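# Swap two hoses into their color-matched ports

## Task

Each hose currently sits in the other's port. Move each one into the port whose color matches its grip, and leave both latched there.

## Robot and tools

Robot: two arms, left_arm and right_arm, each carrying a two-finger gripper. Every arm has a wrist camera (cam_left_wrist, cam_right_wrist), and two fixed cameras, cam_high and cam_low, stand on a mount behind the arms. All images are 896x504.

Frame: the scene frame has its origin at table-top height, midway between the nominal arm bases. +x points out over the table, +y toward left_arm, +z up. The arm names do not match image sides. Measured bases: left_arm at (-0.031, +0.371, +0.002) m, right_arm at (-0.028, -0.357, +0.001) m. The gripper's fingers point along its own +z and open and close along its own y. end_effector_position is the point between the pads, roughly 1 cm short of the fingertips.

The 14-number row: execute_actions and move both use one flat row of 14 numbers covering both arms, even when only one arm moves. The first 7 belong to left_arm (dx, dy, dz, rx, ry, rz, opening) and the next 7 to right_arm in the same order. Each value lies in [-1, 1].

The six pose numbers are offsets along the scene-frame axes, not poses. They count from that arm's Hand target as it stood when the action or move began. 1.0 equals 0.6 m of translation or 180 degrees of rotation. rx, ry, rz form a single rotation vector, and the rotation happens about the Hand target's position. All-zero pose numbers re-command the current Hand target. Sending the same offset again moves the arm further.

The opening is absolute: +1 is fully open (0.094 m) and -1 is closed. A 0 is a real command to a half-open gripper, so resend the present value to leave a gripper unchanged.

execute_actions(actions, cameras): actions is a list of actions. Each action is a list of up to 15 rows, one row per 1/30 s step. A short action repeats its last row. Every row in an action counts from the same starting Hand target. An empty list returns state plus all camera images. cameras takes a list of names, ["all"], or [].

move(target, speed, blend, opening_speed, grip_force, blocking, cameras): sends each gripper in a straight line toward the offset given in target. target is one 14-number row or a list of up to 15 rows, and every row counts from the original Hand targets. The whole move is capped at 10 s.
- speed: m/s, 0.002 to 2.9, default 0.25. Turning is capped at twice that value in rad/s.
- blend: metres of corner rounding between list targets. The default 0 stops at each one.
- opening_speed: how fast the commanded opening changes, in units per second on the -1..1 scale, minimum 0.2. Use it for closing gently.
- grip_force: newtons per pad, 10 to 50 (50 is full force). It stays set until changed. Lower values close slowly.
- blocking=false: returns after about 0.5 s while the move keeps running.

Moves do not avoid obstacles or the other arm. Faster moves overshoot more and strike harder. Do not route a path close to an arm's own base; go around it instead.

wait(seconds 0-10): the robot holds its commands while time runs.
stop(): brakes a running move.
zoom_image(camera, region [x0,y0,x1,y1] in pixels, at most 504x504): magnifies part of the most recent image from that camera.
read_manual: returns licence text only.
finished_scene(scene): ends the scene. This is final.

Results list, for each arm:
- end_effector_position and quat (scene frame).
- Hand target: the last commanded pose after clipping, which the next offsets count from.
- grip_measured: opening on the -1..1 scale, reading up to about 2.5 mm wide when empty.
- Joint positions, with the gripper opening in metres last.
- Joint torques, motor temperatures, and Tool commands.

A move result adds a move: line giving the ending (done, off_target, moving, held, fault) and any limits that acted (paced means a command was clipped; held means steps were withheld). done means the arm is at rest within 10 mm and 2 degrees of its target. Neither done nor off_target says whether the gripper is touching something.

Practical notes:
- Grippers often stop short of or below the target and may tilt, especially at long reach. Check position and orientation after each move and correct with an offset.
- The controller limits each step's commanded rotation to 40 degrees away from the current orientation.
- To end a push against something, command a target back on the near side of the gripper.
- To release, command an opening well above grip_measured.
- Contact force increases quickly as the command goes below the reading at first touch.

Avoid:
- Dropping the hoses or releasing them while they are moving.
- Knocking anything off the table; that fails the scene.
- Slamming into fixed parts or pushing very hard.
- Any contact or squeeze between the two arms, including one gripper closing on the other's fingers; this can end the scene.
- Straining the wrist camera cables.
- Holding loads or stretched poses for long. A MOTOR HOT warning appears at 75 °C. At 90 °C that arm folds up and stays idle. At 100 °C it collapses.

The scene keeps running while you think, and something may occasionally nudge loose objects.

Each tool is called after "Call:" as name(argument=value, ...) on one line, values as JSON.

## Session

Call:
execute_actions(actions=[])

Call:
zoom_image(camera="cam_high", region=[400, 180, 620, 304])

Scene clock: 0.00 s.
left_arm: end_effector_position=(+0.3564, +0.4040, +0.0901) grip_measured=+1.000 end_effector_quat_wxyz=(+0.577, -0.064, +0.810, +0.079) | right_arm: end_effector_position=(+0.3648, -0.3879, +0.0819) grip_measured=+1.000 end_effector_quat_wxyz=(+0.559, +0.066, +0.823, -0.079)
Joint positions: left_arm=[-0.021 1.55 0.335 0.881 -0.211 -0.015 0.094] | right_arm=[0.038 1.573 0.376 0.816 0.223 0.028 0.094]
Joint velocities: within noise
Joint torques (N m): no reading
Motor temperatures (°C): left_arm=[30 58 43 40 28 26 28] | right_arm=[26 37 33 33 26 27 25]
Heat: left arm: 58 °C; right arm: 37 °C.
Hand target: left_arm +0.3605, +0.4040, +0.1006; +0.590, -0.065, +0.801, +0.078 | right_arm +0.3668, -0.3877, +0.0860; +0.563, +0.067, +0.820, -0.078
Tool commands: left_gripper/opening=+1.0 right_gripper/opening=+1.0
camera_calibration:
cam_left_wrist: T_world_to_cam=[[0.183314, -0.981858, -0.0484871, 0.333433], [-0.678839, -0.0907565, -0.728657, 0.38243], [0.711037, 0.166488, -0.68316, -0.171377], [0, 0, 0, 1]] pos_world=[0.320341, 0.390624, 0.177749]
cam_right_wrist: T_world_to_cam=[[-0.196404, -0.978767, 0.0586488, -0.311578], [-0.706003, 0.0996554, -0.701162, 0.391951], [0.68043, -0.179117, -0.710585, -0.170682], [0, 0, 0, 1]] pos_world=[0.33166, -0.374595, 0.171811]

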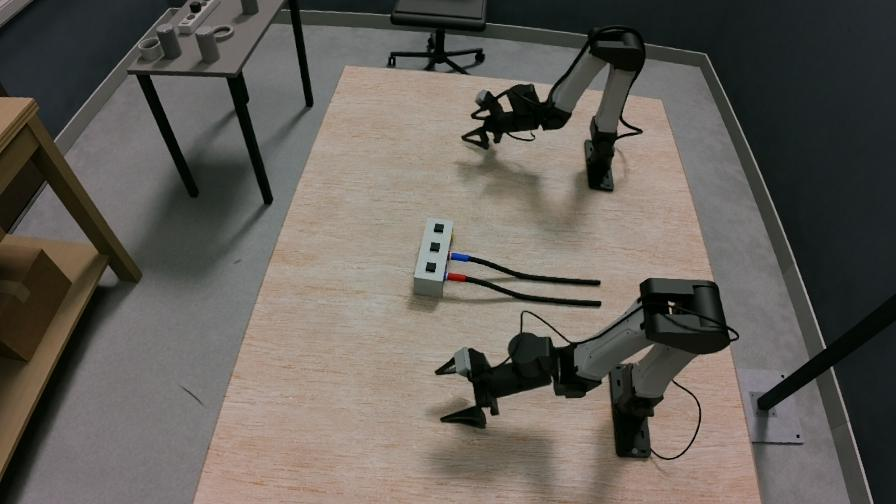

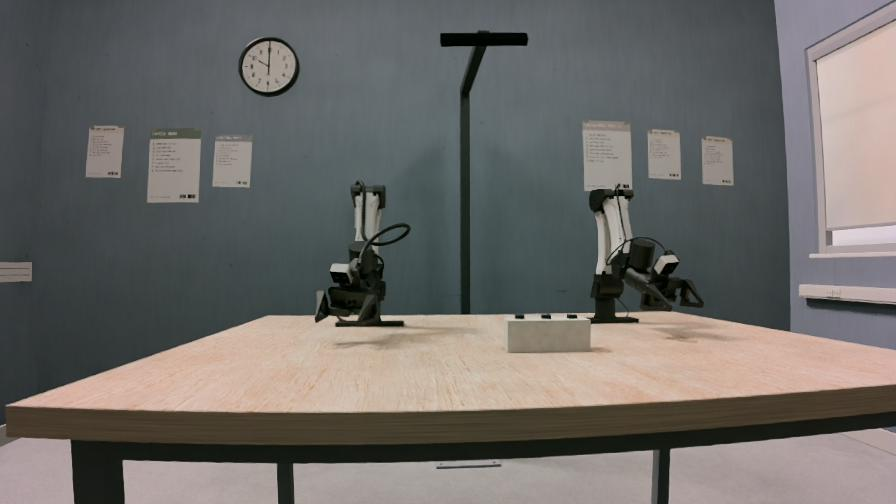

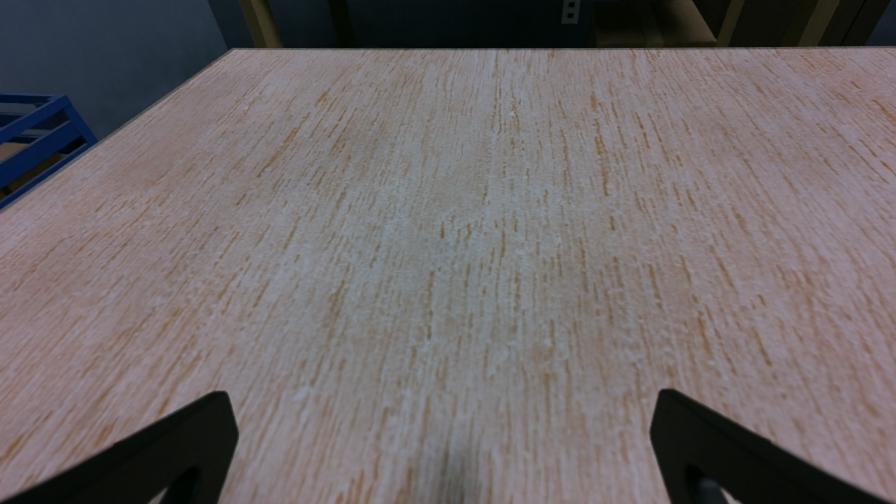

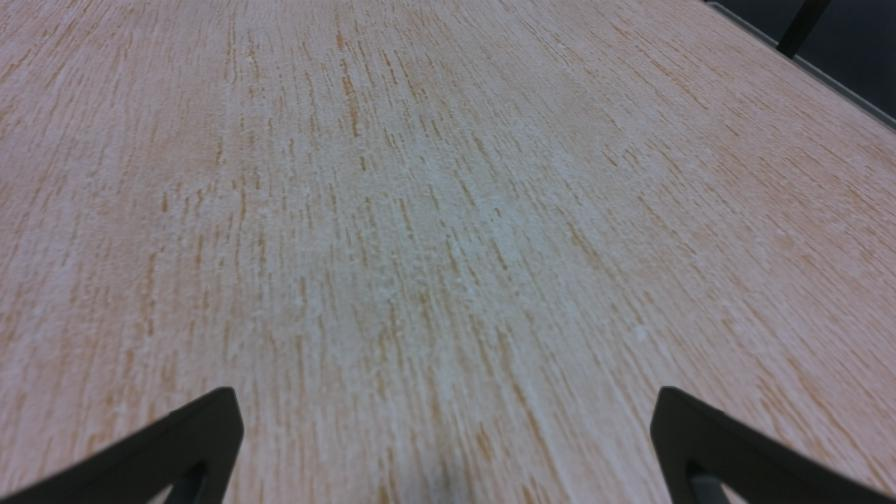

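Scaled by 2.291.

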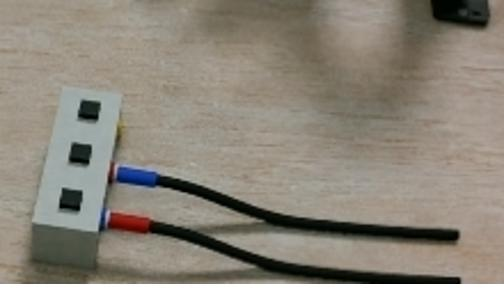

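Call:
move(target=[0.0908, -0.4567, 0.0823, -0.1215, 0.3973, -0.1019, -1.0, -0.2447, 0.7462, 0.0817, 0.0253, 0.0775, 0.0558, 1.0], speed=0.3, cameras=["all"])

Scene clock: 32.00 s.
left_arm: end_effector_position=(+0.4139, +0.1350, +0.1424) grip_measured=-0.988 end_effector_quat_wxyz=(+0.036, +0.005, +0.989, -0.143) | right_arm: end_effector_position=(+0.2185, +0.0556, +0.1345) grip_measured=+1.000 end_effector_quat_wxyz=(+0.461, -0.004, +0.887, -0.009)
Joint positions: left_arm=[-0.42 2.471 2.647 -1.565 0.233 -0.42 0.001] | right_arm=[1.344 2.106 1.719 -0.869 0.921 1.159 0.094]
Joint torques (N m): left_arm=[-0.01 -11.44 6.99 0.66 0.32 -0.08] | right_arm=[-0.12 -9.43 9.09 0.9 0.58 0.25]
Motor temperatures (°C): left_arm=[30 59 44 42 28 26 27] | right_arm=[26 38 35 39 26 27 25]
Heat: left arm: 59 °C; right arm: 39 °C.
Hand target: left_arm +0.4149, +0.1300, +0.1499; -0.001, +0.009, +0.991, -0.131 | right_arm +0.2200, +0.0600, +0.1351; +0.462, +0.008, +0.887, -0.004
Off the commanded pose: left_arm 0.009 m, 5 deg | right_arm 0.005 m, 1 deg.
joint sent to its limit (left arm) — joint 4 (wrist pitch), lower limit. The joint targets are off in orientation, not in position.
move: off_target (left_arm)
camera_calibration:
cam_left_wrist: T_world_to_cam=[[-0.018498, -0.955677, 0.293835, 0.0924874], [-0.937713, 0.118555, 0.326558, 0.363806], [-0.346919, -0.269492, -0.898343, 0.395692], [0, 0, 0, 1]] pos_world=[0.480129, 0.151893, 0.209487]
cam_right_wrist: T_world_to_cam=[[0.000326556, -0.999773, 0.0212864, 0.0539028], [-0.858699, -0.0111892, -0.512359, 0.295493], [0.512481, -0.0181113, -0.858508, 0.0934279], [0, 0, 0, 1]] pos_world=[0.205842, 0.058889, 0.23046]

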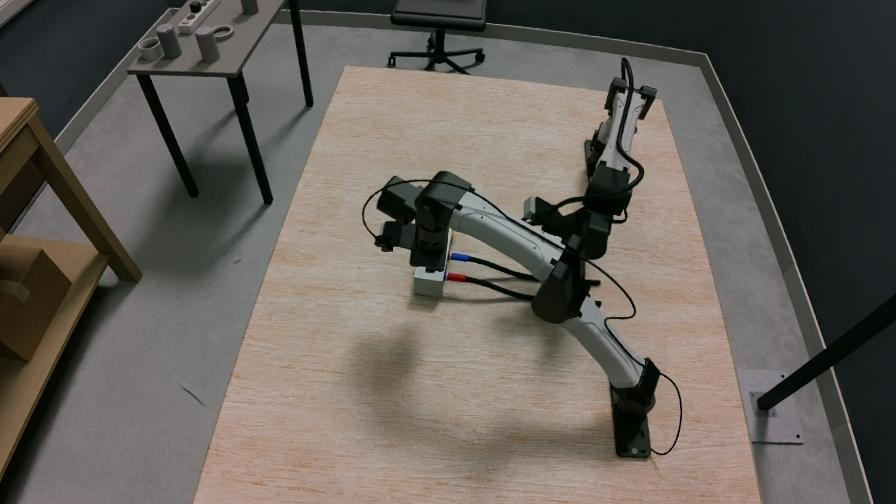

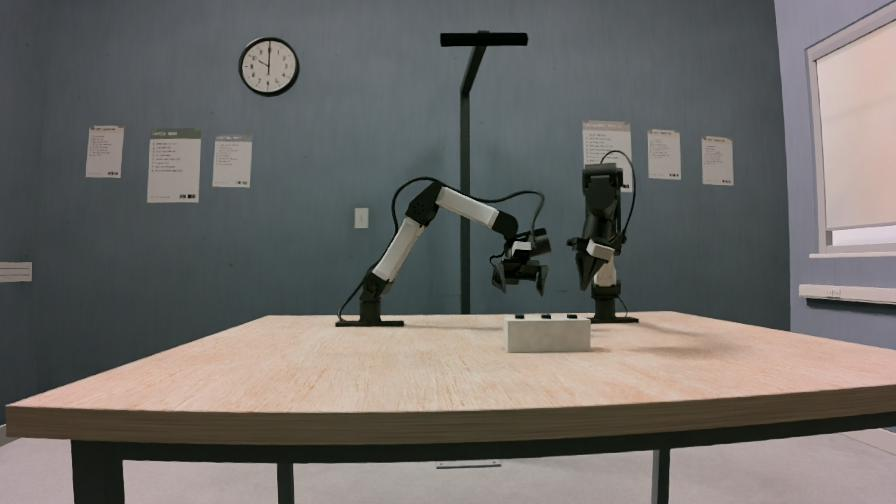

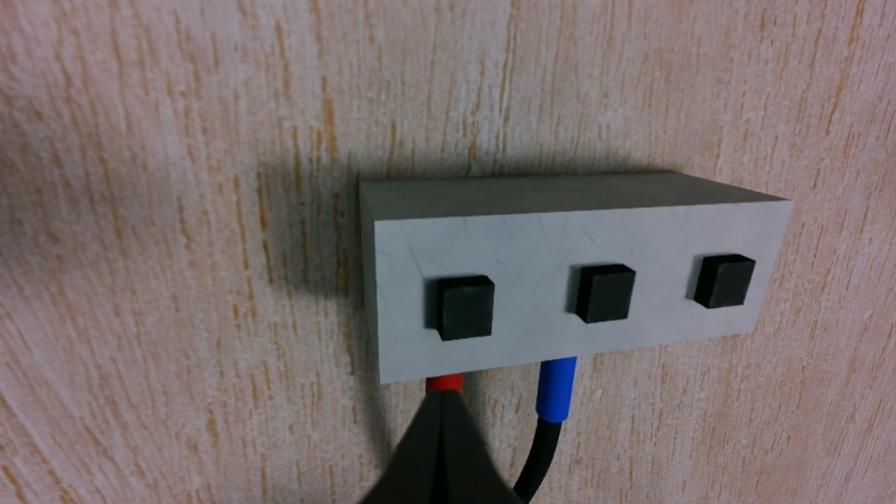

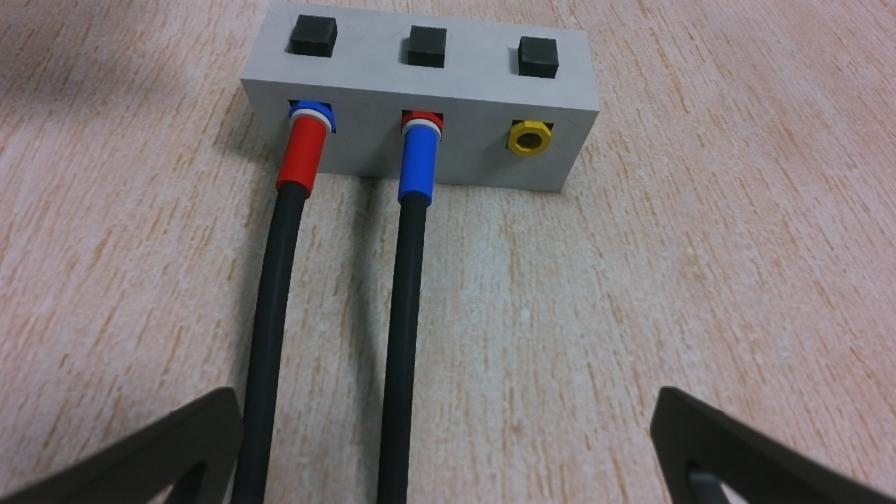

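Call:
move(target=[-0.005, -0.0367, -0.0432, 0, 0, 0, -1.0, 0.1533, 0.13, -0.0618, -0.0014, -0.0278, -0.0222, -0.04], speed=0.2, cameras=["cam_left_wrist", "cam_right_wrist"])

Scene clock: 65.30 s.
left_arm: end_effector_position=(+0.4102, +0.1129, +0.1183) grip_measured=-0.988 end_effector_quat_wxyz=(+0.017, +0.007, +0.990, -0.138) | right_arm: end_effector_position=(+0.2847, +0.1126, +0.0987) grip_measured=-0.039 end_effector_quat_wxyz=(+0.479, +0.020, +0.877, -0.017)
Joint positions: left_arm=[-0.462 2.547 2.696 -1.566 0.234 -0.454 0.001] | right_arm=[1.255 2.461 2.142 -0.848 0.942 1.074 0.045]
Joint torques (N m): left_arm=[-0.06 -11.63 7.06 0.62 0.25 -0.07] | right_arm=[0.38 -14.58 5.9 1.09 0.57 0.06]
Motor temperatures (°C): left_arm=[30 68 47 38 28 26 28] | right_arm=[26 43 39 34 26 27 25]
Heat: left arm: 68 °C; right arm: 43 °C.
Hand target: left_arm +0.4119, +0.1082, +0.1243; -0.001, +0.009, +0.991, -0.131 | right_arm +0.2818, +0.1122, +0.1020; +0.479, +0.020, +0.877, -0.015 (not the last commanded pose)
Off the commanded pose: left_arm 0.008 m, 2 deg | right_arm 0.037 m, 3 deg.
joint sent to its limit (left arm) — joint 4 (wrist pitch), lower limit.
move: held (right_arm; a check stopped the path); limits=held
pose unreachable (right arm): on one or more control steps of this call, first in action 0 (counted from 0), this arm could not follow its commanded pose, so it was not sent that pose on those steps. It may still have moved: this result reports where it is.
cause: moving toward the commanded pose would bring a part of the arm too close to another arm (this arm's wrist (the part past joint 4) and the left arm's forearm (the part past joint 3), along the way the arms are being sent, or toward where that arm still pushes).
camera_calibration:
cam_left_wrist: T_world_to_cam=[[-0.017171, -0.958527, 0.284483, 0.0792733], [-0.923726, 0.124103, 0.362392, 0.360223], [-0.382668, -0.256562, -0.887548, 0.37861], [0, 0, 0, 1]] pos_world=[0.478991, 0.128418, 0.182941]
cam_right_wrist: T_world_to_cam=[[-0.0492904, -0.998708, 0.012368, 0.126501], [-0.836125, 0.0344866, -0.547454, 0.326491], [0.546321, -0.0373254, -0.836744, 0.0201519], [0, 0, 0, 1]] pos_world=[0.268213, 0.115831, 0.194036]
Images, in order (width x height): cam_left_wrist 896x504, cam_right_wrist 896x504.

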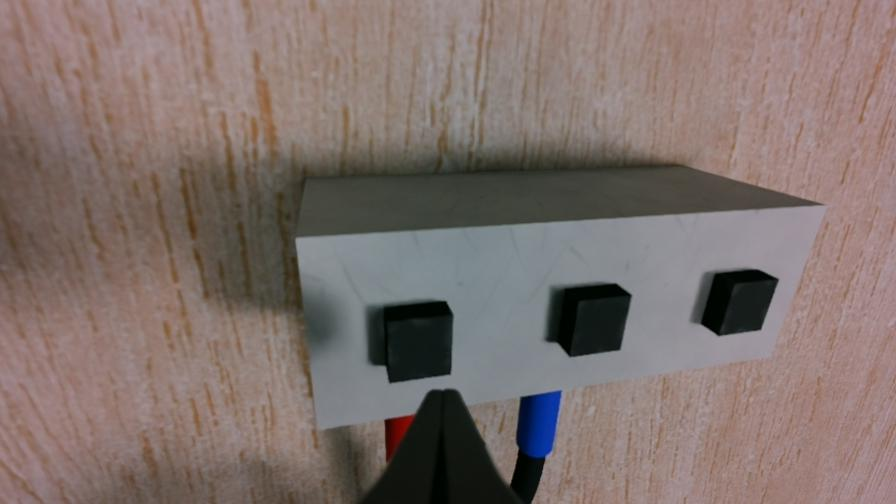

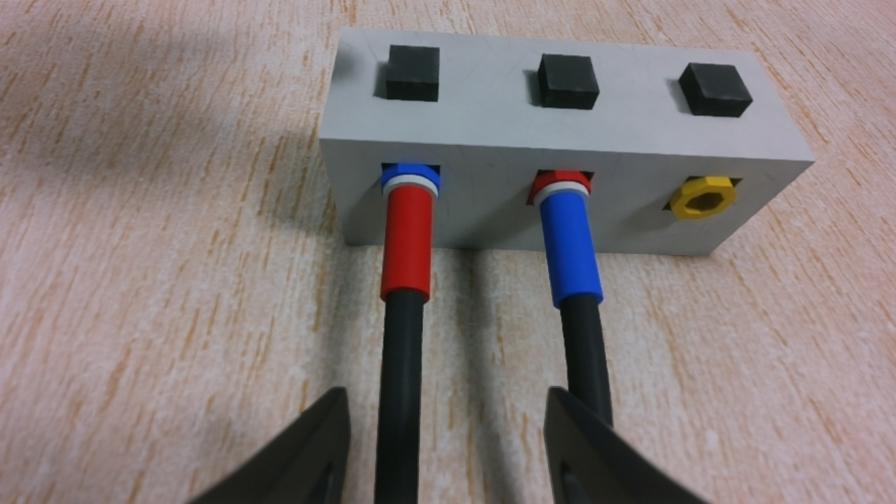

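Call:
move(target=[[0, 0.05, 0.1, 0, 0, 0, -1.0, 0, 0, 0, 0, 0, 0, -0.04], [-0.2698, 0.4863, 0.1262, 0, 0, 0, -1.0, 0, 0, 0, 0, 0, 0, -0.04], [-0.2698, 0.4863, 0.1262, 0, 0, 0, -1.0, 0.0437, 0.0313, -0.0117, -0.0013, -0.0144, -0.0106, -0.04]], speed=0.25, cameras=["cam_right_wrist"])

Scene clock: 96.53 s.
left_arm: end_effector_position=(+0.2546, +0.3997, +0.1948) grip_measured=-0.988 end_effector_quat_wxyz=(+0.031, -0.003, +0.992, -0.126) | right_arm: end_effector_position=(+0.3037, +0.1316, +0.0964) grip_measured=-0.039 end_effector_quat_wxyz=(+0.493, +0.025, +0.869, -0.020)
Joint positions: left_arm=[0.246 1.64 1.633 -1.566 0.26 0.252 0.001] | right_arm=[1.239 2.608 2.381 -0.907 0.97 1.044 0.045]
Joint torques (N m): left_arm=[0.65 -7.83 4.23 0.34 0.2 0.14] | right_arm=[-0.49 -12.33 9.36 1.03 0.75 0.13]
Motor temperatures (°C): left_arm=[30 78 46 36 28 26 28] | right_arm=[26 53 39 33 26 27 24]
Heat: left arm: 78 °C; right arm: 53 °C. Fold the left arm in close to its base, or ease its load, before you think long.
Hand target: left_arm +0.2500, +0.4001, +0.2001; +0.000, +0.008, +0.991, -0.131 | right_arm +0.3080, +0.1310, +0.0949; +0.499, +0.034, +0.866, -0.024
Off the commanded pose: left_arm 0.007 m, 4 deg | right_arm 0.005 m, 1 deg.
MOTOR HOT: joint 2 (shoulder) of the left arm reports 78 °C; the controller's stop level is 90 °C. To cool a motor, set the load down, stop pushing, or move to a pose that needs little force.
joint sent to its limit (left arm) — joint 4 (wrist pitch), lower limit. The joint targets are off in orientation, not in position.
move: off_target (left_arm)
camera_calibration:
cam_right_wrist: T_world_to_cam=[[-0.0609558, -0.99807, 0.0119, 0.150017], [-0.816872, 0.0430311, -0.575212, 0.336127], [0.573589, -0.0447833, -0.817918, -0.000551317], [0, 0, 0, 1]] pos_world=[0.284034, 0.135239, 0.191108]
Images, in order (width x height): cam_right_wrist 896x504.

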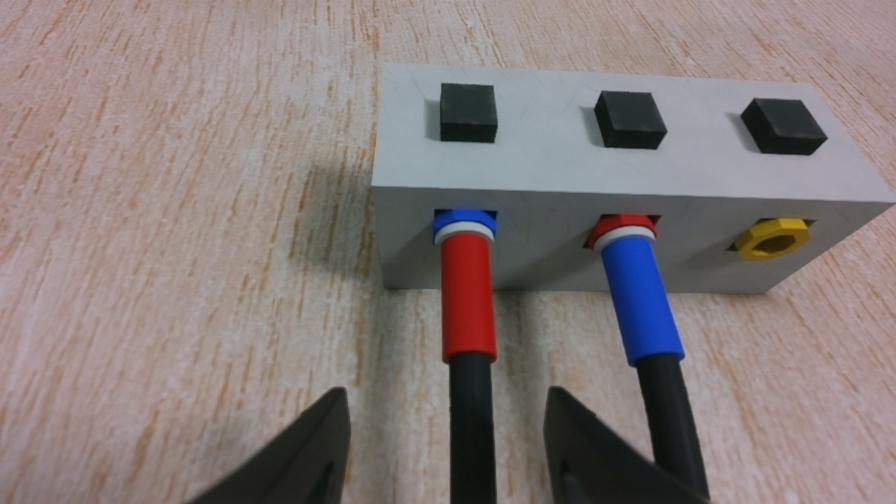

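Call:
execute_actions(actions=[])

Scene clock: 110.37 s.
left_arm: end_effector_position=(+0.2546, +0.3997, +0.1948) grip_measured=-0.988 end_effector_quat_wxyz=(+0.031, -0.003, +0.992, -0.126) | right_arm: end_effector_position=(+0.3037, +0.1316, +0.0964) grip_measured=-0.039 end_effector_quat_wxyz=(+0.493, +0.025, +0.869, -0.020)
Joint positions: left_arm=[0.246 1.64 1.633 -1.566 0.26 0.252 0.001] | right_arm=[1.239 2.608 2.381 -0.907 0.97 1.044 0.045]
Joint velocities: within noise
Joint torques (N m): left_arm=[0.65 -7.82 4.25 0.34 0.2 0.14] | right_arm=[-0.5 -12.31 9.36 1.07 0.74 0.13]
Motor temperatures (°C): left_arm=[30 71 46 35 28 26 28] | right_arm=[26 55 39 32 26 27 24]
Heat: left arm: 71 °C; right arm: 55 °C.
Hand target: left_arm +0.2500, +0.4001, +0.2001; +0.000, +0.008, +0.991, -0.131 | right_arm +0.3080, +0.1310, +0.0950; +0.499, +0.034, +0.866, -0.024
Tool commands: left_gripper/opening=-1.0 right_gripper/opening=-0.04
Off the commanded pose: left_arm 0.007 m, 4 deg | right_arm 0.005 m, 1 deg.
MOTOR HOT: cleared for the motors of the left arm.
camera_calibration:
cam_left_wrist: T_world_to_cam=[[-0.00115664, -0.965061, 0.262021, 0.332745], [-0.935177, 0.0938468, 0.341523, 0.172199], [-0.35418, -0.244641, -0.902611, 0.451462], [0, 0, 0, 1]] pos_world=[0.32132, 0.415405, 0.261499]
cam_right_wrist: T_world_to_cam=[[-0.0609624, -0.998065, 0.0122729, 0.149847], [-0.817004, 0.042832, -0.575039, 0.336163], [0.5734, -0.0450828, -0.818034, -0.000439611], [0, 0, 0, 1]] pos_world=[0.284034, 0.135139, 0.191108]

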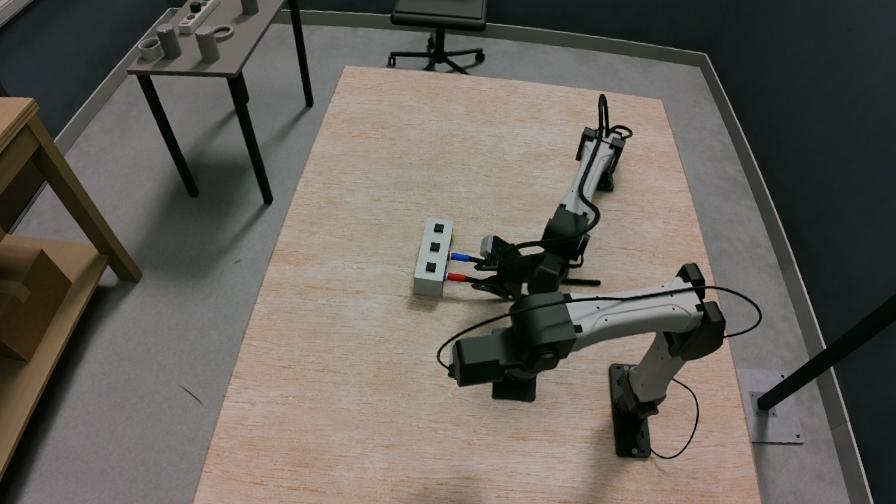

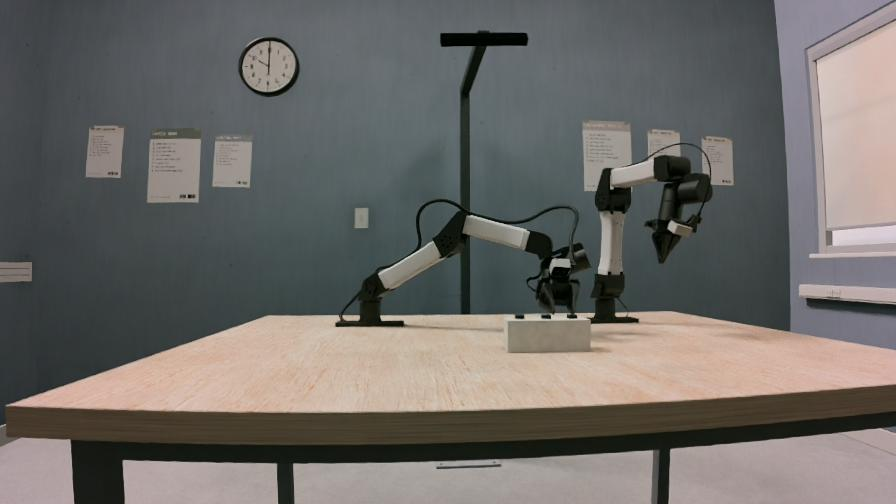

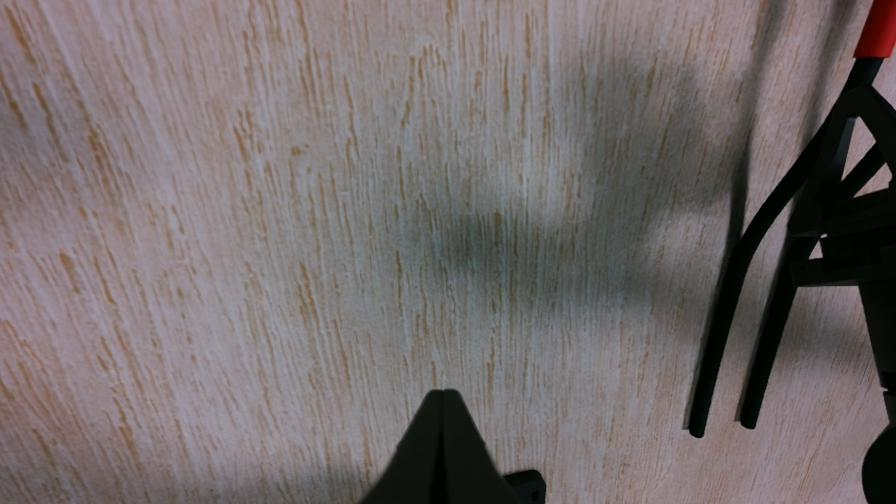

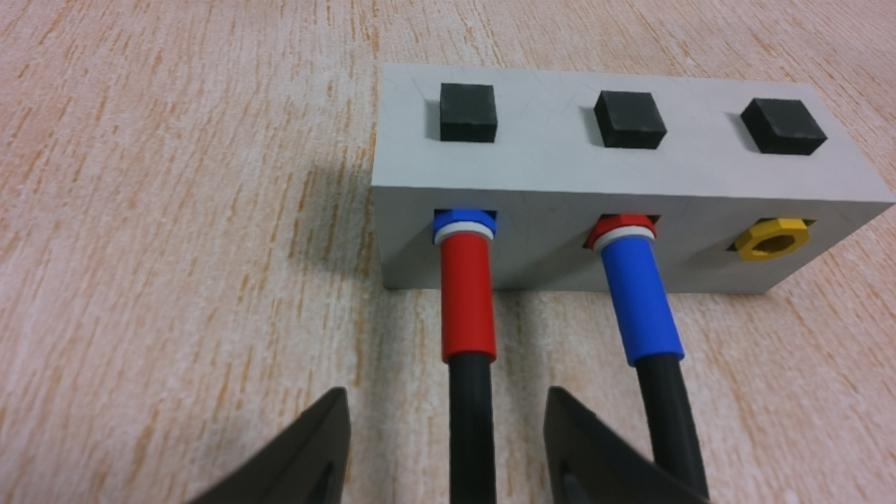

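Call:
move(target=[0, 0, 0, 0, 0, 0, -1, 0.0938, -0.0112, -0.059, 0, 0, 0, -0.04], speed=0.1, grip_force=40, cameras=["cam_right_wrist"])

Scene clock: 123.87 s.
left_arm: end_effector_position=(+0.2546, +0.3997, +0.1948) grip_measured=-0.988 end_effector_quat_wxyz=(+0.031, -0.003, +0.992, -0.126) | right_arm: end_effector_position=(+0.3617, +0.1186, +0.0648) grip_measured=-0.039 end_effector_quat_wxyz=(+0.499, +0.028, +0.866, -0.036)
Joint positions: left_arm=[0.246 1.64 1.633 -1.566 0.26 0.252 0.001] | right_arm=[1.136 2.684 2.381 -0.732 0.95 0.902 0.045]
Joint torques (N m): left_arm=[0.65 -7.82 4.23 0.34 0.2 0.15] | right_arm=[-0.2 -13.07 8.03 1.65 0.42 0.04]
Motor temperatures (°C): left_arm=[30 68 45 34 28 26 28] | right_arm=[26 56 40 32 26 27 24]
Heat: left arm: 68 °C; right arm: 56 °C.
Hand target: left_arm +0.2500, +0.4001, +0.2001; +0.000, +0.008, +0.991, -0.131 | right_arm +0.3644, +0.1242, +0.0596; +0.499, +0.034, +0.866, -0.024
Off the commanded pose: left_arm 0.007 m, 4 deg | right_arm 0.008 m, 2 deg.
joint sent to its limit (left arm) — joint 4 (wrist pitch), lower limit. The joint targets are off in orientation, not in position.
grip_force (N): 40, 40
move: off_target (left_arm)
camera_calibration:
cam_right_wrist: T_world_to_cam=[[-0.0832668, -0.995869, 0.0362247, 0.147176], [-0.808864, 0.0463091, -0.586169, 0.363464], [0.58207, -0.0781093, -0.809379, -0.0599898], [0, 0, 0, 1]] pos_world=[0.341166, 0.12505, 0.159165]
Images, in order (width x height): cam_right_wrist 896x504.

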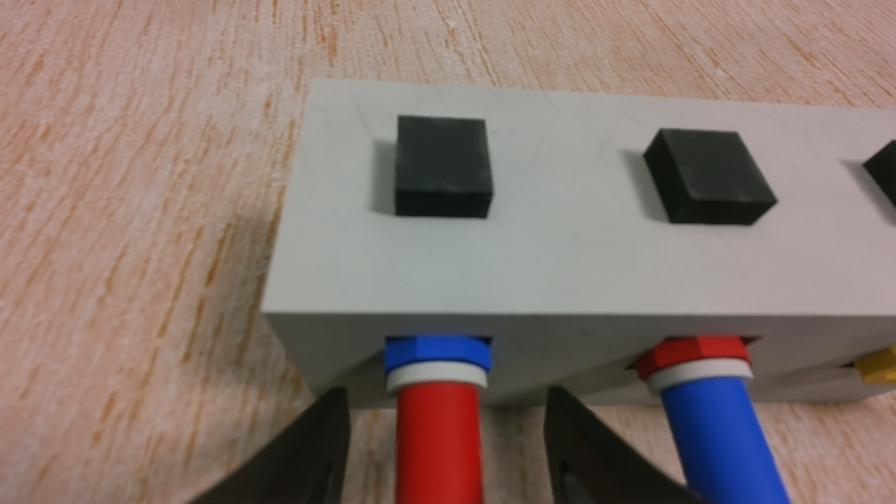

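Call:
move(target=[[0, 0, 0, 0, 0, 0, -1, -0.002, 0.006, -0.010, 0, 0, 0, -0.04],[0, 0, 0, 0, 0, 0, -1, -0.002, 0.006, -0.010, 0, 0, 0, -1]], speed=0.05, opening_speed=0.5, cameras=["cam_right_wrist"])

Scene clock: 132.90 s.
left_arm: end_effector_position=(+0.2546, +0.3997, +0.1948) grip_measured=-0.988 end_effector_quat_wxyz=(+0.031, -0.003, +0.992, -0.126) | right_arm: end_effector_position=(+0.3625, +0.1203, +0.0602) grip_measured=-0.671 end_effector_quat_wxyz=(+0.499, +0.028, +0.866, -0.036)
Joint positions: left_arm=[0.246 1.64 1.633 -1.566 0.26 0.252 0.001] | right_arm=[1.136 2.7 2.393 -0.728 0.95 0.901 0.015]
Joint torques (N m): left_arm=[0.65 -7.82 4.25 0.34 0.2 0.14] | right_arm=[0.25 -12.3 9.16 1.56 0.45 0.12]
Motor temperatures (°C): left_arm=[30 66 45 34 28 26 28] | right_arm=[26 57 40 33 26 27 24]
Heat: left arm: 66 °C; right arm: 57 °C.
Hand target: left_arm +0.2500, +0.4001, +0.2001; +0.000, +0.008, +0.991, -0.131 | right_arm +0.3631, +0.1278, +0.0535; +0.499, +0.034, +0.866, -0.024
Off the commanded pose: left_arm 0.007 m, 4 deg | right_arm 0.010 m, 2 deg.
joint sent to its limit (left arm) — joint 4 (wrist pitch), lower limit. The joint targets are off in orientation, not in position.
grip_force (N): 40, 40
move: off_target (left_arm)
camera_calibration:
cam_right_wrist: T_world_to_cam=[[-0.0828653, -0.995909, 0.0360292, 0.148892], [-0.808974, 0.0461102, -0.586033, 0.361301], [0.581974, -0.0777085, -0.809486, -0.0639964], [0, 0, 0, 1]] pos_world=[0.341865, 0.12665, 0.154566]
Images, in order (width x height): cam_right_wrist 896x504.

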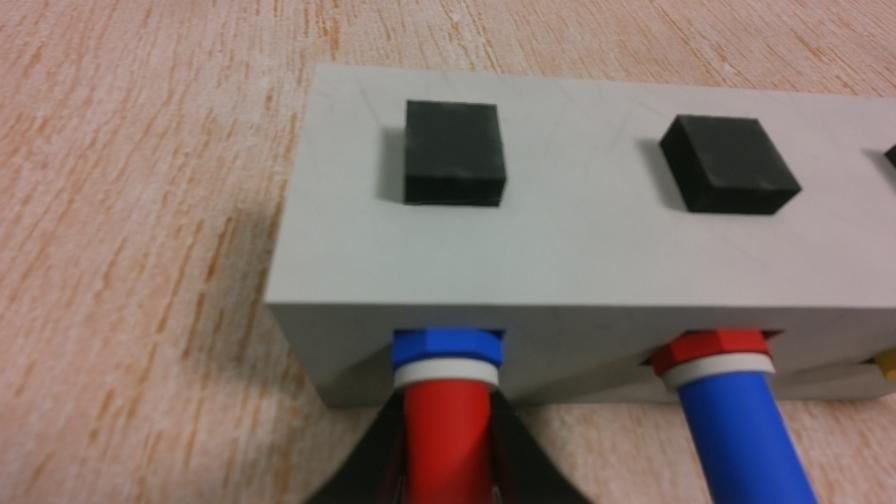

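Call:
move(target=[[0.27, -0.26, 0.0, -0.111, 0, 0, -1, 0, 0, 0, 0, 0, 0, -1],[0.279, -0.47, -0.09, -0.111, 0, 0, -1, 0, 0, 0, 0, 0, 0, -1]], speed=0.18, blend=[0.04, 0], cameras=["cam_left_wrist", "cam_high"])

Scene clock: 145.67 s.
left_arm: end_effector_position=(+0.4124, +0.1164, +0.1460) grip_measured=-0.988 end_effector_quat_wxyz=(-0.007, +0.014, +0.953, -0.302) | right_arm: end_effector_position=(+0.3625, +0.1203, +0.0602) grip_measured=-0.671 end_effector_quat_wxyz=(+0.499, +0.028, +0.866, -0.036)
Joint positions: left_arm=[-0.345 2.4 2.429 -1.398 0.584 -0.365 0.001] | right_arm=[1.136 2.7 2.393 -0.728 0.95 0.901 0.015]
Joint torques (N m): left_arm=[0.84 -11.58 5.04 0.88 0.31 -0.05] | right_arm=[0.24 -12.34 9.18 1.57 0.44 0.11]
Motor temperatures (°C): left_arm=[30 66 44 33 28 26 28] | right_arm=[26 60 42 33 26 27 25]
Heat: left arm: 66 °C; right arm: 60 °C.
Hand target: left_arm +0.4173, +0.1180, +0.1461; +0.001, +0.009, +0.954, -0.301 | right_arm +0.3631, +0.1278, +0.0535; +0.499, +0.034, +0.866, -0.024
Off the commanded pose: left_arm 0.005 m, 1 deg | right_arm 0.010 m, 2 deg.
grip_force (N): 40, 40
move: done
camera_calibration:
cam_left_wrist: T_world_to_cam=[[-0.0196896, -0.809888, 0.586255, 0.0144587], [-0.901514, 0.267919, 0.339842, 0.329104], [-0.432303, -0.521825, -0.7354, 0.434104], [0, 0, 0, 1]] pos_world=[0.48464, 0.150063, 0.19892]
Images, in order (width x height): cam_high 896x504, cam_left_wrist 896x504.

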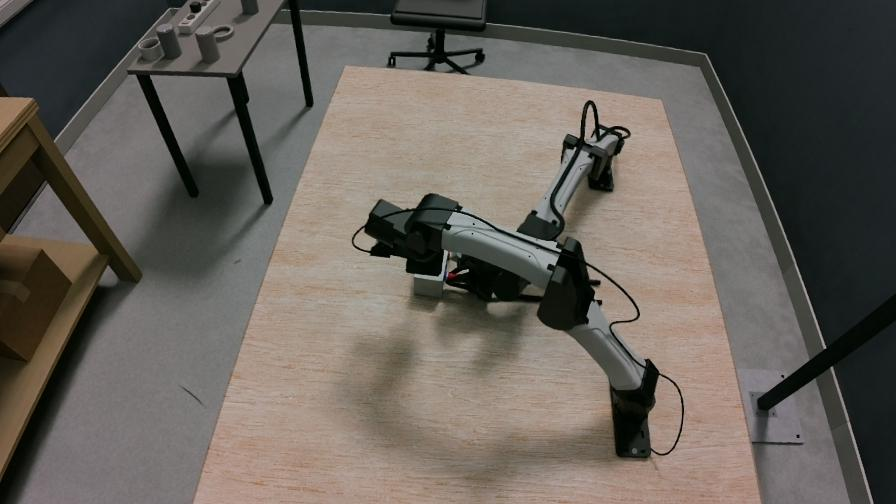

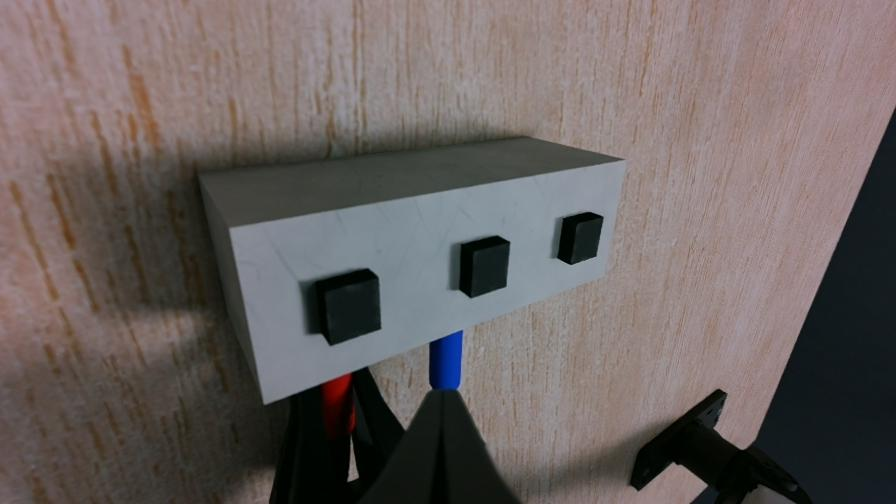

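Call:
move(target=[-0.005, 0.002, -0.085, 0, 0, 0, -1, 0, 0, 0, 0, 0, 0, -1], speed=0.08, cameras=["cam_left_wrist"])

Scene clock: 155.23 s.
left_arm: end_effector_position=(+0.4113, +0.1129, +0.0926) grip_measured=-0.988 end_effector_quat_wxyz=(-0.013, +0.014, +0.950, -0.313) | right_arm: end_effector_position=(+0.3625, +0.1203, +0.0602) grip_measured=-0.671 end_effector_quat_wxyz=(+0.499, +0.028, +0.866, -0.036)
Joint positions: left_arm=[-0.345 2.358 2.131 -1.145 0.609 -0.365 0.001] | right_arm=[1.136 2.7 2.393 -0.728 0.95 0.901 0.015]
Joint torques (N m): left_arm=[0.9 -13.29 3.74 0.88 0.02 -0.05] | right_arm=[0.24 -12.36 9.17 1.57 0.44 0.12]
Motor temperatures (°C): left_arm=[30 72 44 34 28 26 28] | right_arm=[26 61 42 33 26 27 25]
Heat: left arm: 72 °C; right arm: 61 °C.
Hand target: left_arm +0.4144, +0.1191, +0.0952; +0.001, +0.009, +0.954, -0.301 | right_arm +0.3631, +0.1278, +0.0535; +0.499, +0.034, +0.866, -0.024
Off the commanded pose: left_arm 0.007 m, 2 deg | right_arm 0.010 m, 2 deg.
grip_force (N): 40, 40
move: done
camera_calibration:
cam_left_wrist: T_world_to_cam=[[-0.0164402, -0.79651, 0.604401, 0.0383282], [-0.896439, 0.27948, 0.343929, 0.343482], [-0.442861, -0.536155, -0.718618, 0.396938], [0, 0, 0, 1]] pos_world=[0.48433, 0.147353, 0.143948]
Images, in order (width x height): cam_left_wrist 896x504.

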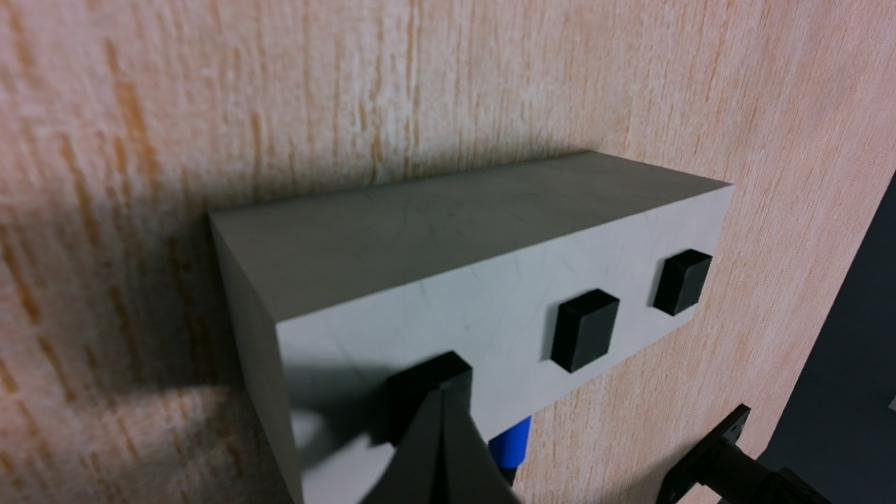

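Call:
zoom_image(camera="cam_left_wrist", region=[340, 310, 560, 500])

Scaled by 2.291.

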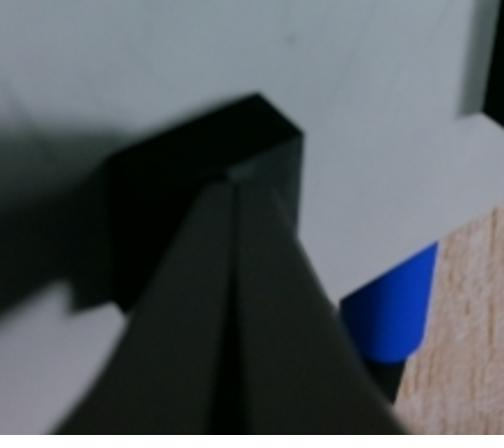

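Call:
move(target=[[-0.016, 0.0, 0.02, 0, 0, 0, -1, 0, 0, 0, 0, 0, 0, -1],[-0.016, 0.0, -0.004, 0, 0, 0, -1, 0, 0, 0, 0, 0, 0, -1]], speed=0.08, cameras=["cam_left_wrist"])

Call:
zoom_image(camera="cam_left_wrist", region=[340, 310, 560, 500])

Scene clock: 168.80 s.
left_arm: end_effector_position=(+0.4064, +0.1156, +0.0923) grip_measured=-0.988 end_effector_quat_wxyz=(-0.004, +0.014, +0.950, -0.313) | right_arm: end_effector_position=(+0.3625, +0.1203, +0.0602) grip_measured=-0.672 end_effector_quat_wxyz=(+0.499, +0.028, +0.866, -0.036)
Joint positions: left_arm=[-0.345 2.306 2.04 -1.086 0.602 -0.371 0.001] | right_arm=[1.136 2.7 2.393 -0.728 0.95 0.901 0.015]
Joint torques (N m): left_arm=[0.24 -12.79 3.59 0.81 0.08 -0.06] | right_arm=[0.24 -12.34 9.18 1.57 0.44 0.12]
Motor temperatures (°C): left_arm=[30 75 44 33 28 26 28] | right_arm=[26 63 43 33 26 27 25]
Heat: left arm: 75 °C; right arm: 63 °C. Fold the left arm in close to its base, or ease its load, before you think long.
Hand target: left_arm +0.4047, +0.1191, +0.0928; +0.001, +0.009, +0.954, -0.301 | right_arm +0.3631, +0.1278, +0.0535; +0.499, +0.034, +0.866, -0.024
Off the commanded pose: left_arm 0.004 m, 2 deg | right_arm 0.010 m, 2 deg.
MOTOR HOT: joint 2 (shoulder) of the left arm reports 75 °C; the controller's stop level is 90 °C. To cool a motor, set the load down, stop pushing, or move to a pose that needs little force.
grip_force (N): 40, 40
move: done
camera_calibration:
cam_left_wrist: T_world_to_cam=[[-0.0222312, -0.796656, 0.604024, 0.0430299], [-0.903974, 0.27407, 0.328203, 0.34359], [-0.427009, -0.538726, -0.726249, 0.390608], [0, 0, 0, 1]] pos_world=[0.478346, 0.150543, 0.14492]
Images, in order (width x height): cam_left_wrist 896x504.

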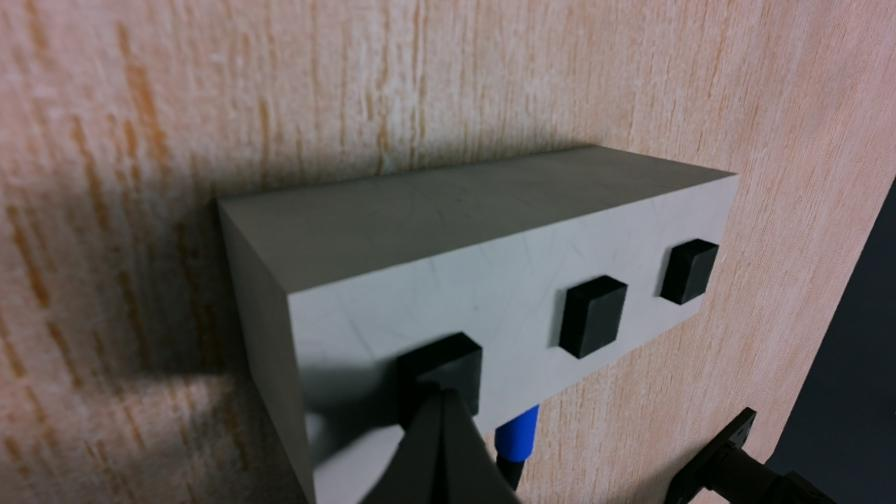

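Scaled by 2.291.

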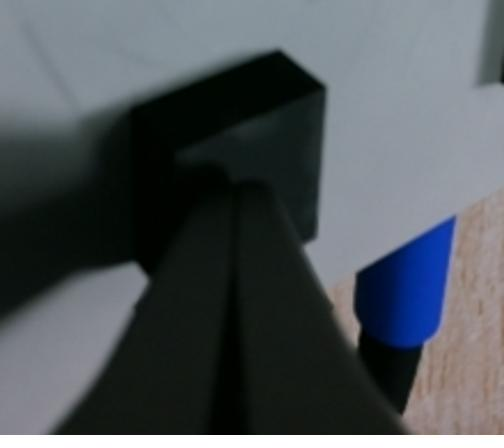

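Call:
move(target=[[-0.006, 0.006, -0.1, 0.03, 0.025, 0, -1, 0, 0, 0, 0, 0, 0, -1],[-0.006, 0.006, -0.1, 0.03, 0.025, 0, -1, -0.0581, 0.0051, 0, 0, 0, 0, -1]], speed=[0.06, 0.08], cameras=["cam_left_wrist", "cam_right_wrist"])

Scene clock: 178.27 s.
left_arm: end_effector_position=(+0.4074, +0.1148, +0.0892) grip_measured=-0.988 end_effector_quat_wxyz=(-0.001, +0.016, +0.949, -0.315) | right_arm: end_effector_position=(+0.3598, +0.1213, +0.0583) grip_measured=-0.672 end_effector_quat_wxyz=(+0.510, +0.046, +0.858, -0.029)
Joint positions: left_arm=[-0.345 2.306 2.025 -1.064 0.604 -0.371 0.001] | right_arm=[1.145 2.7 2.369 -0.697 0.979 0.939 0.015]
Joint torques (N m): left_arm=[-1.06 -5.49 2.47 0.79 -0.7 -0.04] | right_arm=[4.71 -16.31 4.12 0.84 0.45 0.63]
Motor temperatures (°C): left_arm=[30 77 44 33 28 26 28] | right_arm=[26 64 43 32 26 27 26]
Heat: left arm: 77 °C; right arm: 64 °C. Fold the left arm in close to its base, or ease its load, before you think long.
Hand target: left_arm +0.4012, +0.1228, +0.0327; -0.037, -0.003, +0.966, -0.256 | right_arm +0.3283, +0.1309, +0.0535; +0.499, +0.034, +0.866, -0.024
Off the commanded pose: left_arm 0.057 m, 8 deg | right_arm 0.033 m, 2 deg.
MOTOR HOT: still on. Joint 2 (shoulder) of the left arm reports 77 °C.
grip_force (N): 40, 40
move: off_target (left_arm, right_arm)
camera_calibration:
cam_left_wrist: T_world_to_cam=[[-0.0264424, -0.794202, 0.607078, 0.0454587], [-0.905665, 0.276109, 0.321768, 0.346791], [-0.423169, -0.541301, -0.726582, 0.387013], [0, 0, 0, 1]] pos_world=[0.47905, 0.149842, 0.142013]
cam_right_wrist: T_world_to_cam=[[-0.106984, -0.994247, 0.00519266, 0.160082], [-0.790381, 0.0818763, -0.60712, 0.348237], [0.603202, -0.0690561, -0.794594, -0.0735048], [0, 0, 0, 1]] pos_world=[0.336704, 0.125573, 0.152184]
Images, in order (width x height): cam_left_wrist 896x504, cam_right_wrist 896x504.

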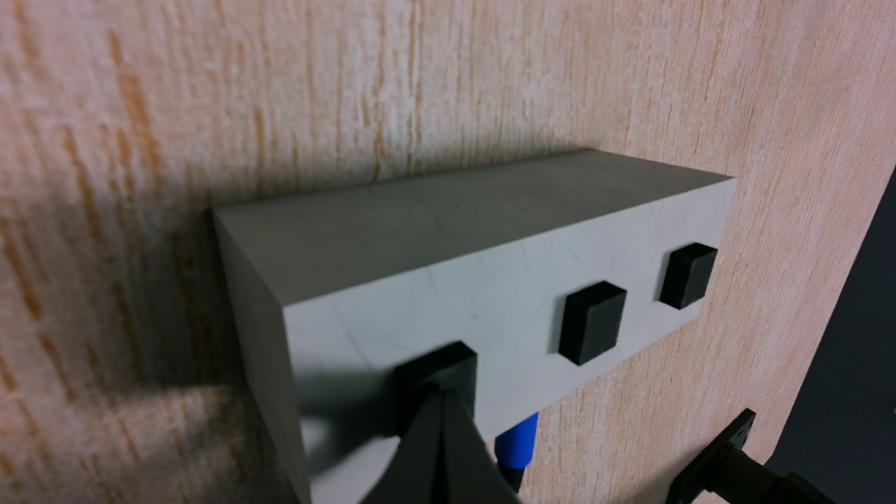

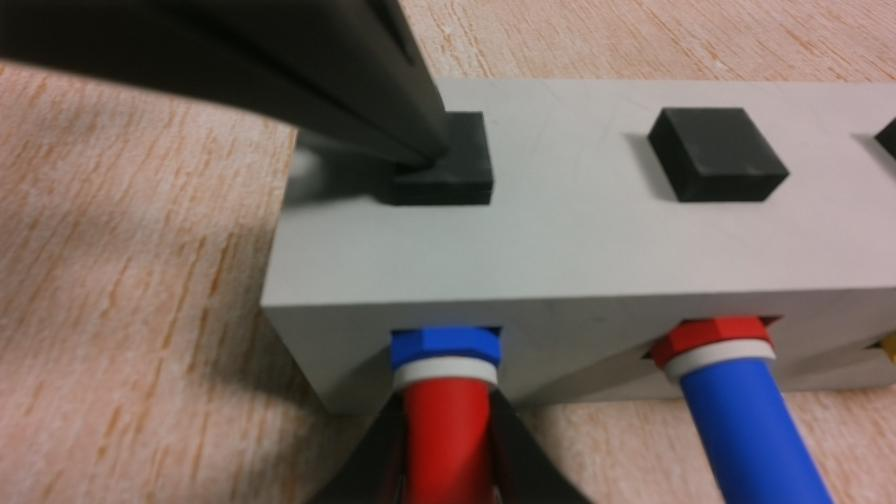

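Call:
move(target=[0.0, 0.0, -0.04, 0.01, 0.01, 0, -1, 0, 0, 0, 0, 0, 0, -1], speed=0.06, cameras=["cam_right_wrist"])

Scene clock: 184.23 s.
left_arm: end_effector_position=(+0.4099, +0.1104, +0.0867) grip_measured=-0.988 end_effector_quat_wxyz=(-0.001, +0.019, +0.945, -0.326) | right_arm: end_effector_position=(+0.3284, +0.1331, +0.0503) grip_measured=-0.672 end_effector_quat_wxyz=(+0.502, +0.024, +0.864, -0.031)
Joint positions: left_arm=[-0.345 2.318 2.025 -1.043 0.626 -0.371 0.001] | right_arm=[1.202 2.698 2.354 -0.748 0.981 0.979 0.015]
Joint torques (N m): left_arm=[-1.48 -3.25 2.37 0.63 -1.17 -0.03] | right_arm=[-0.31 -16.09 5.56 1.17 0.46 0.29]
Motor temperatures (°C): left_arm=[30 74 43 33 28 26 28] | right_arm=[26 67 42 32 26 27 26]
Heat: left arm: 74 °C; right arm: 67 °C. Fold the left arm in close to its base, or ease its load, before you think long.
Hand target: left_arm +0.4011, +0.1227, +0.0088; -0.052, -0.008, +0.969, -0.240 | right_arm +0.3282, +0.1309, +0.0535; +0.499, +0.034, +0.866, -0.024
Off the commanded pose: left_arm 0.079 m, 12 deg | right_arm 0.004 m, 1 deg.
MOTOR HOT: still on. Joint 2 (shoulder) of the left arm reports 74 °C.
grip_force (N): 40, 40
move: off_target (left_arm)
camera_calibration:
cam_right_wrist: T_world_to_cam=[[-0.0705119, -0.997012, 0.0315577, 0.155508], [-0.804957, 0.0381877, -0.592103, 0.327377], [0.589129, -0.067153, -0.805244, -0.0550995], [0, 0, 0, 1]] pos_world=[0.30695, 0.138841, 0.144565]
Images, in order (width x height): cam_right_wrist 896x504.

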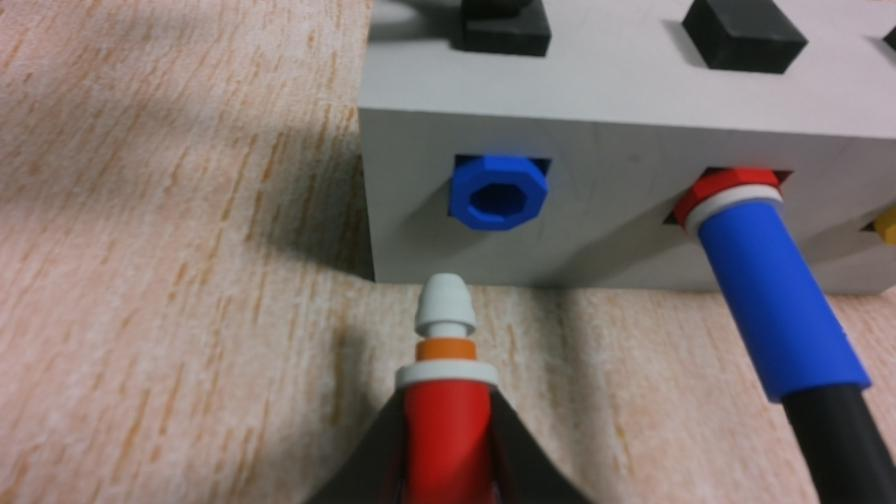

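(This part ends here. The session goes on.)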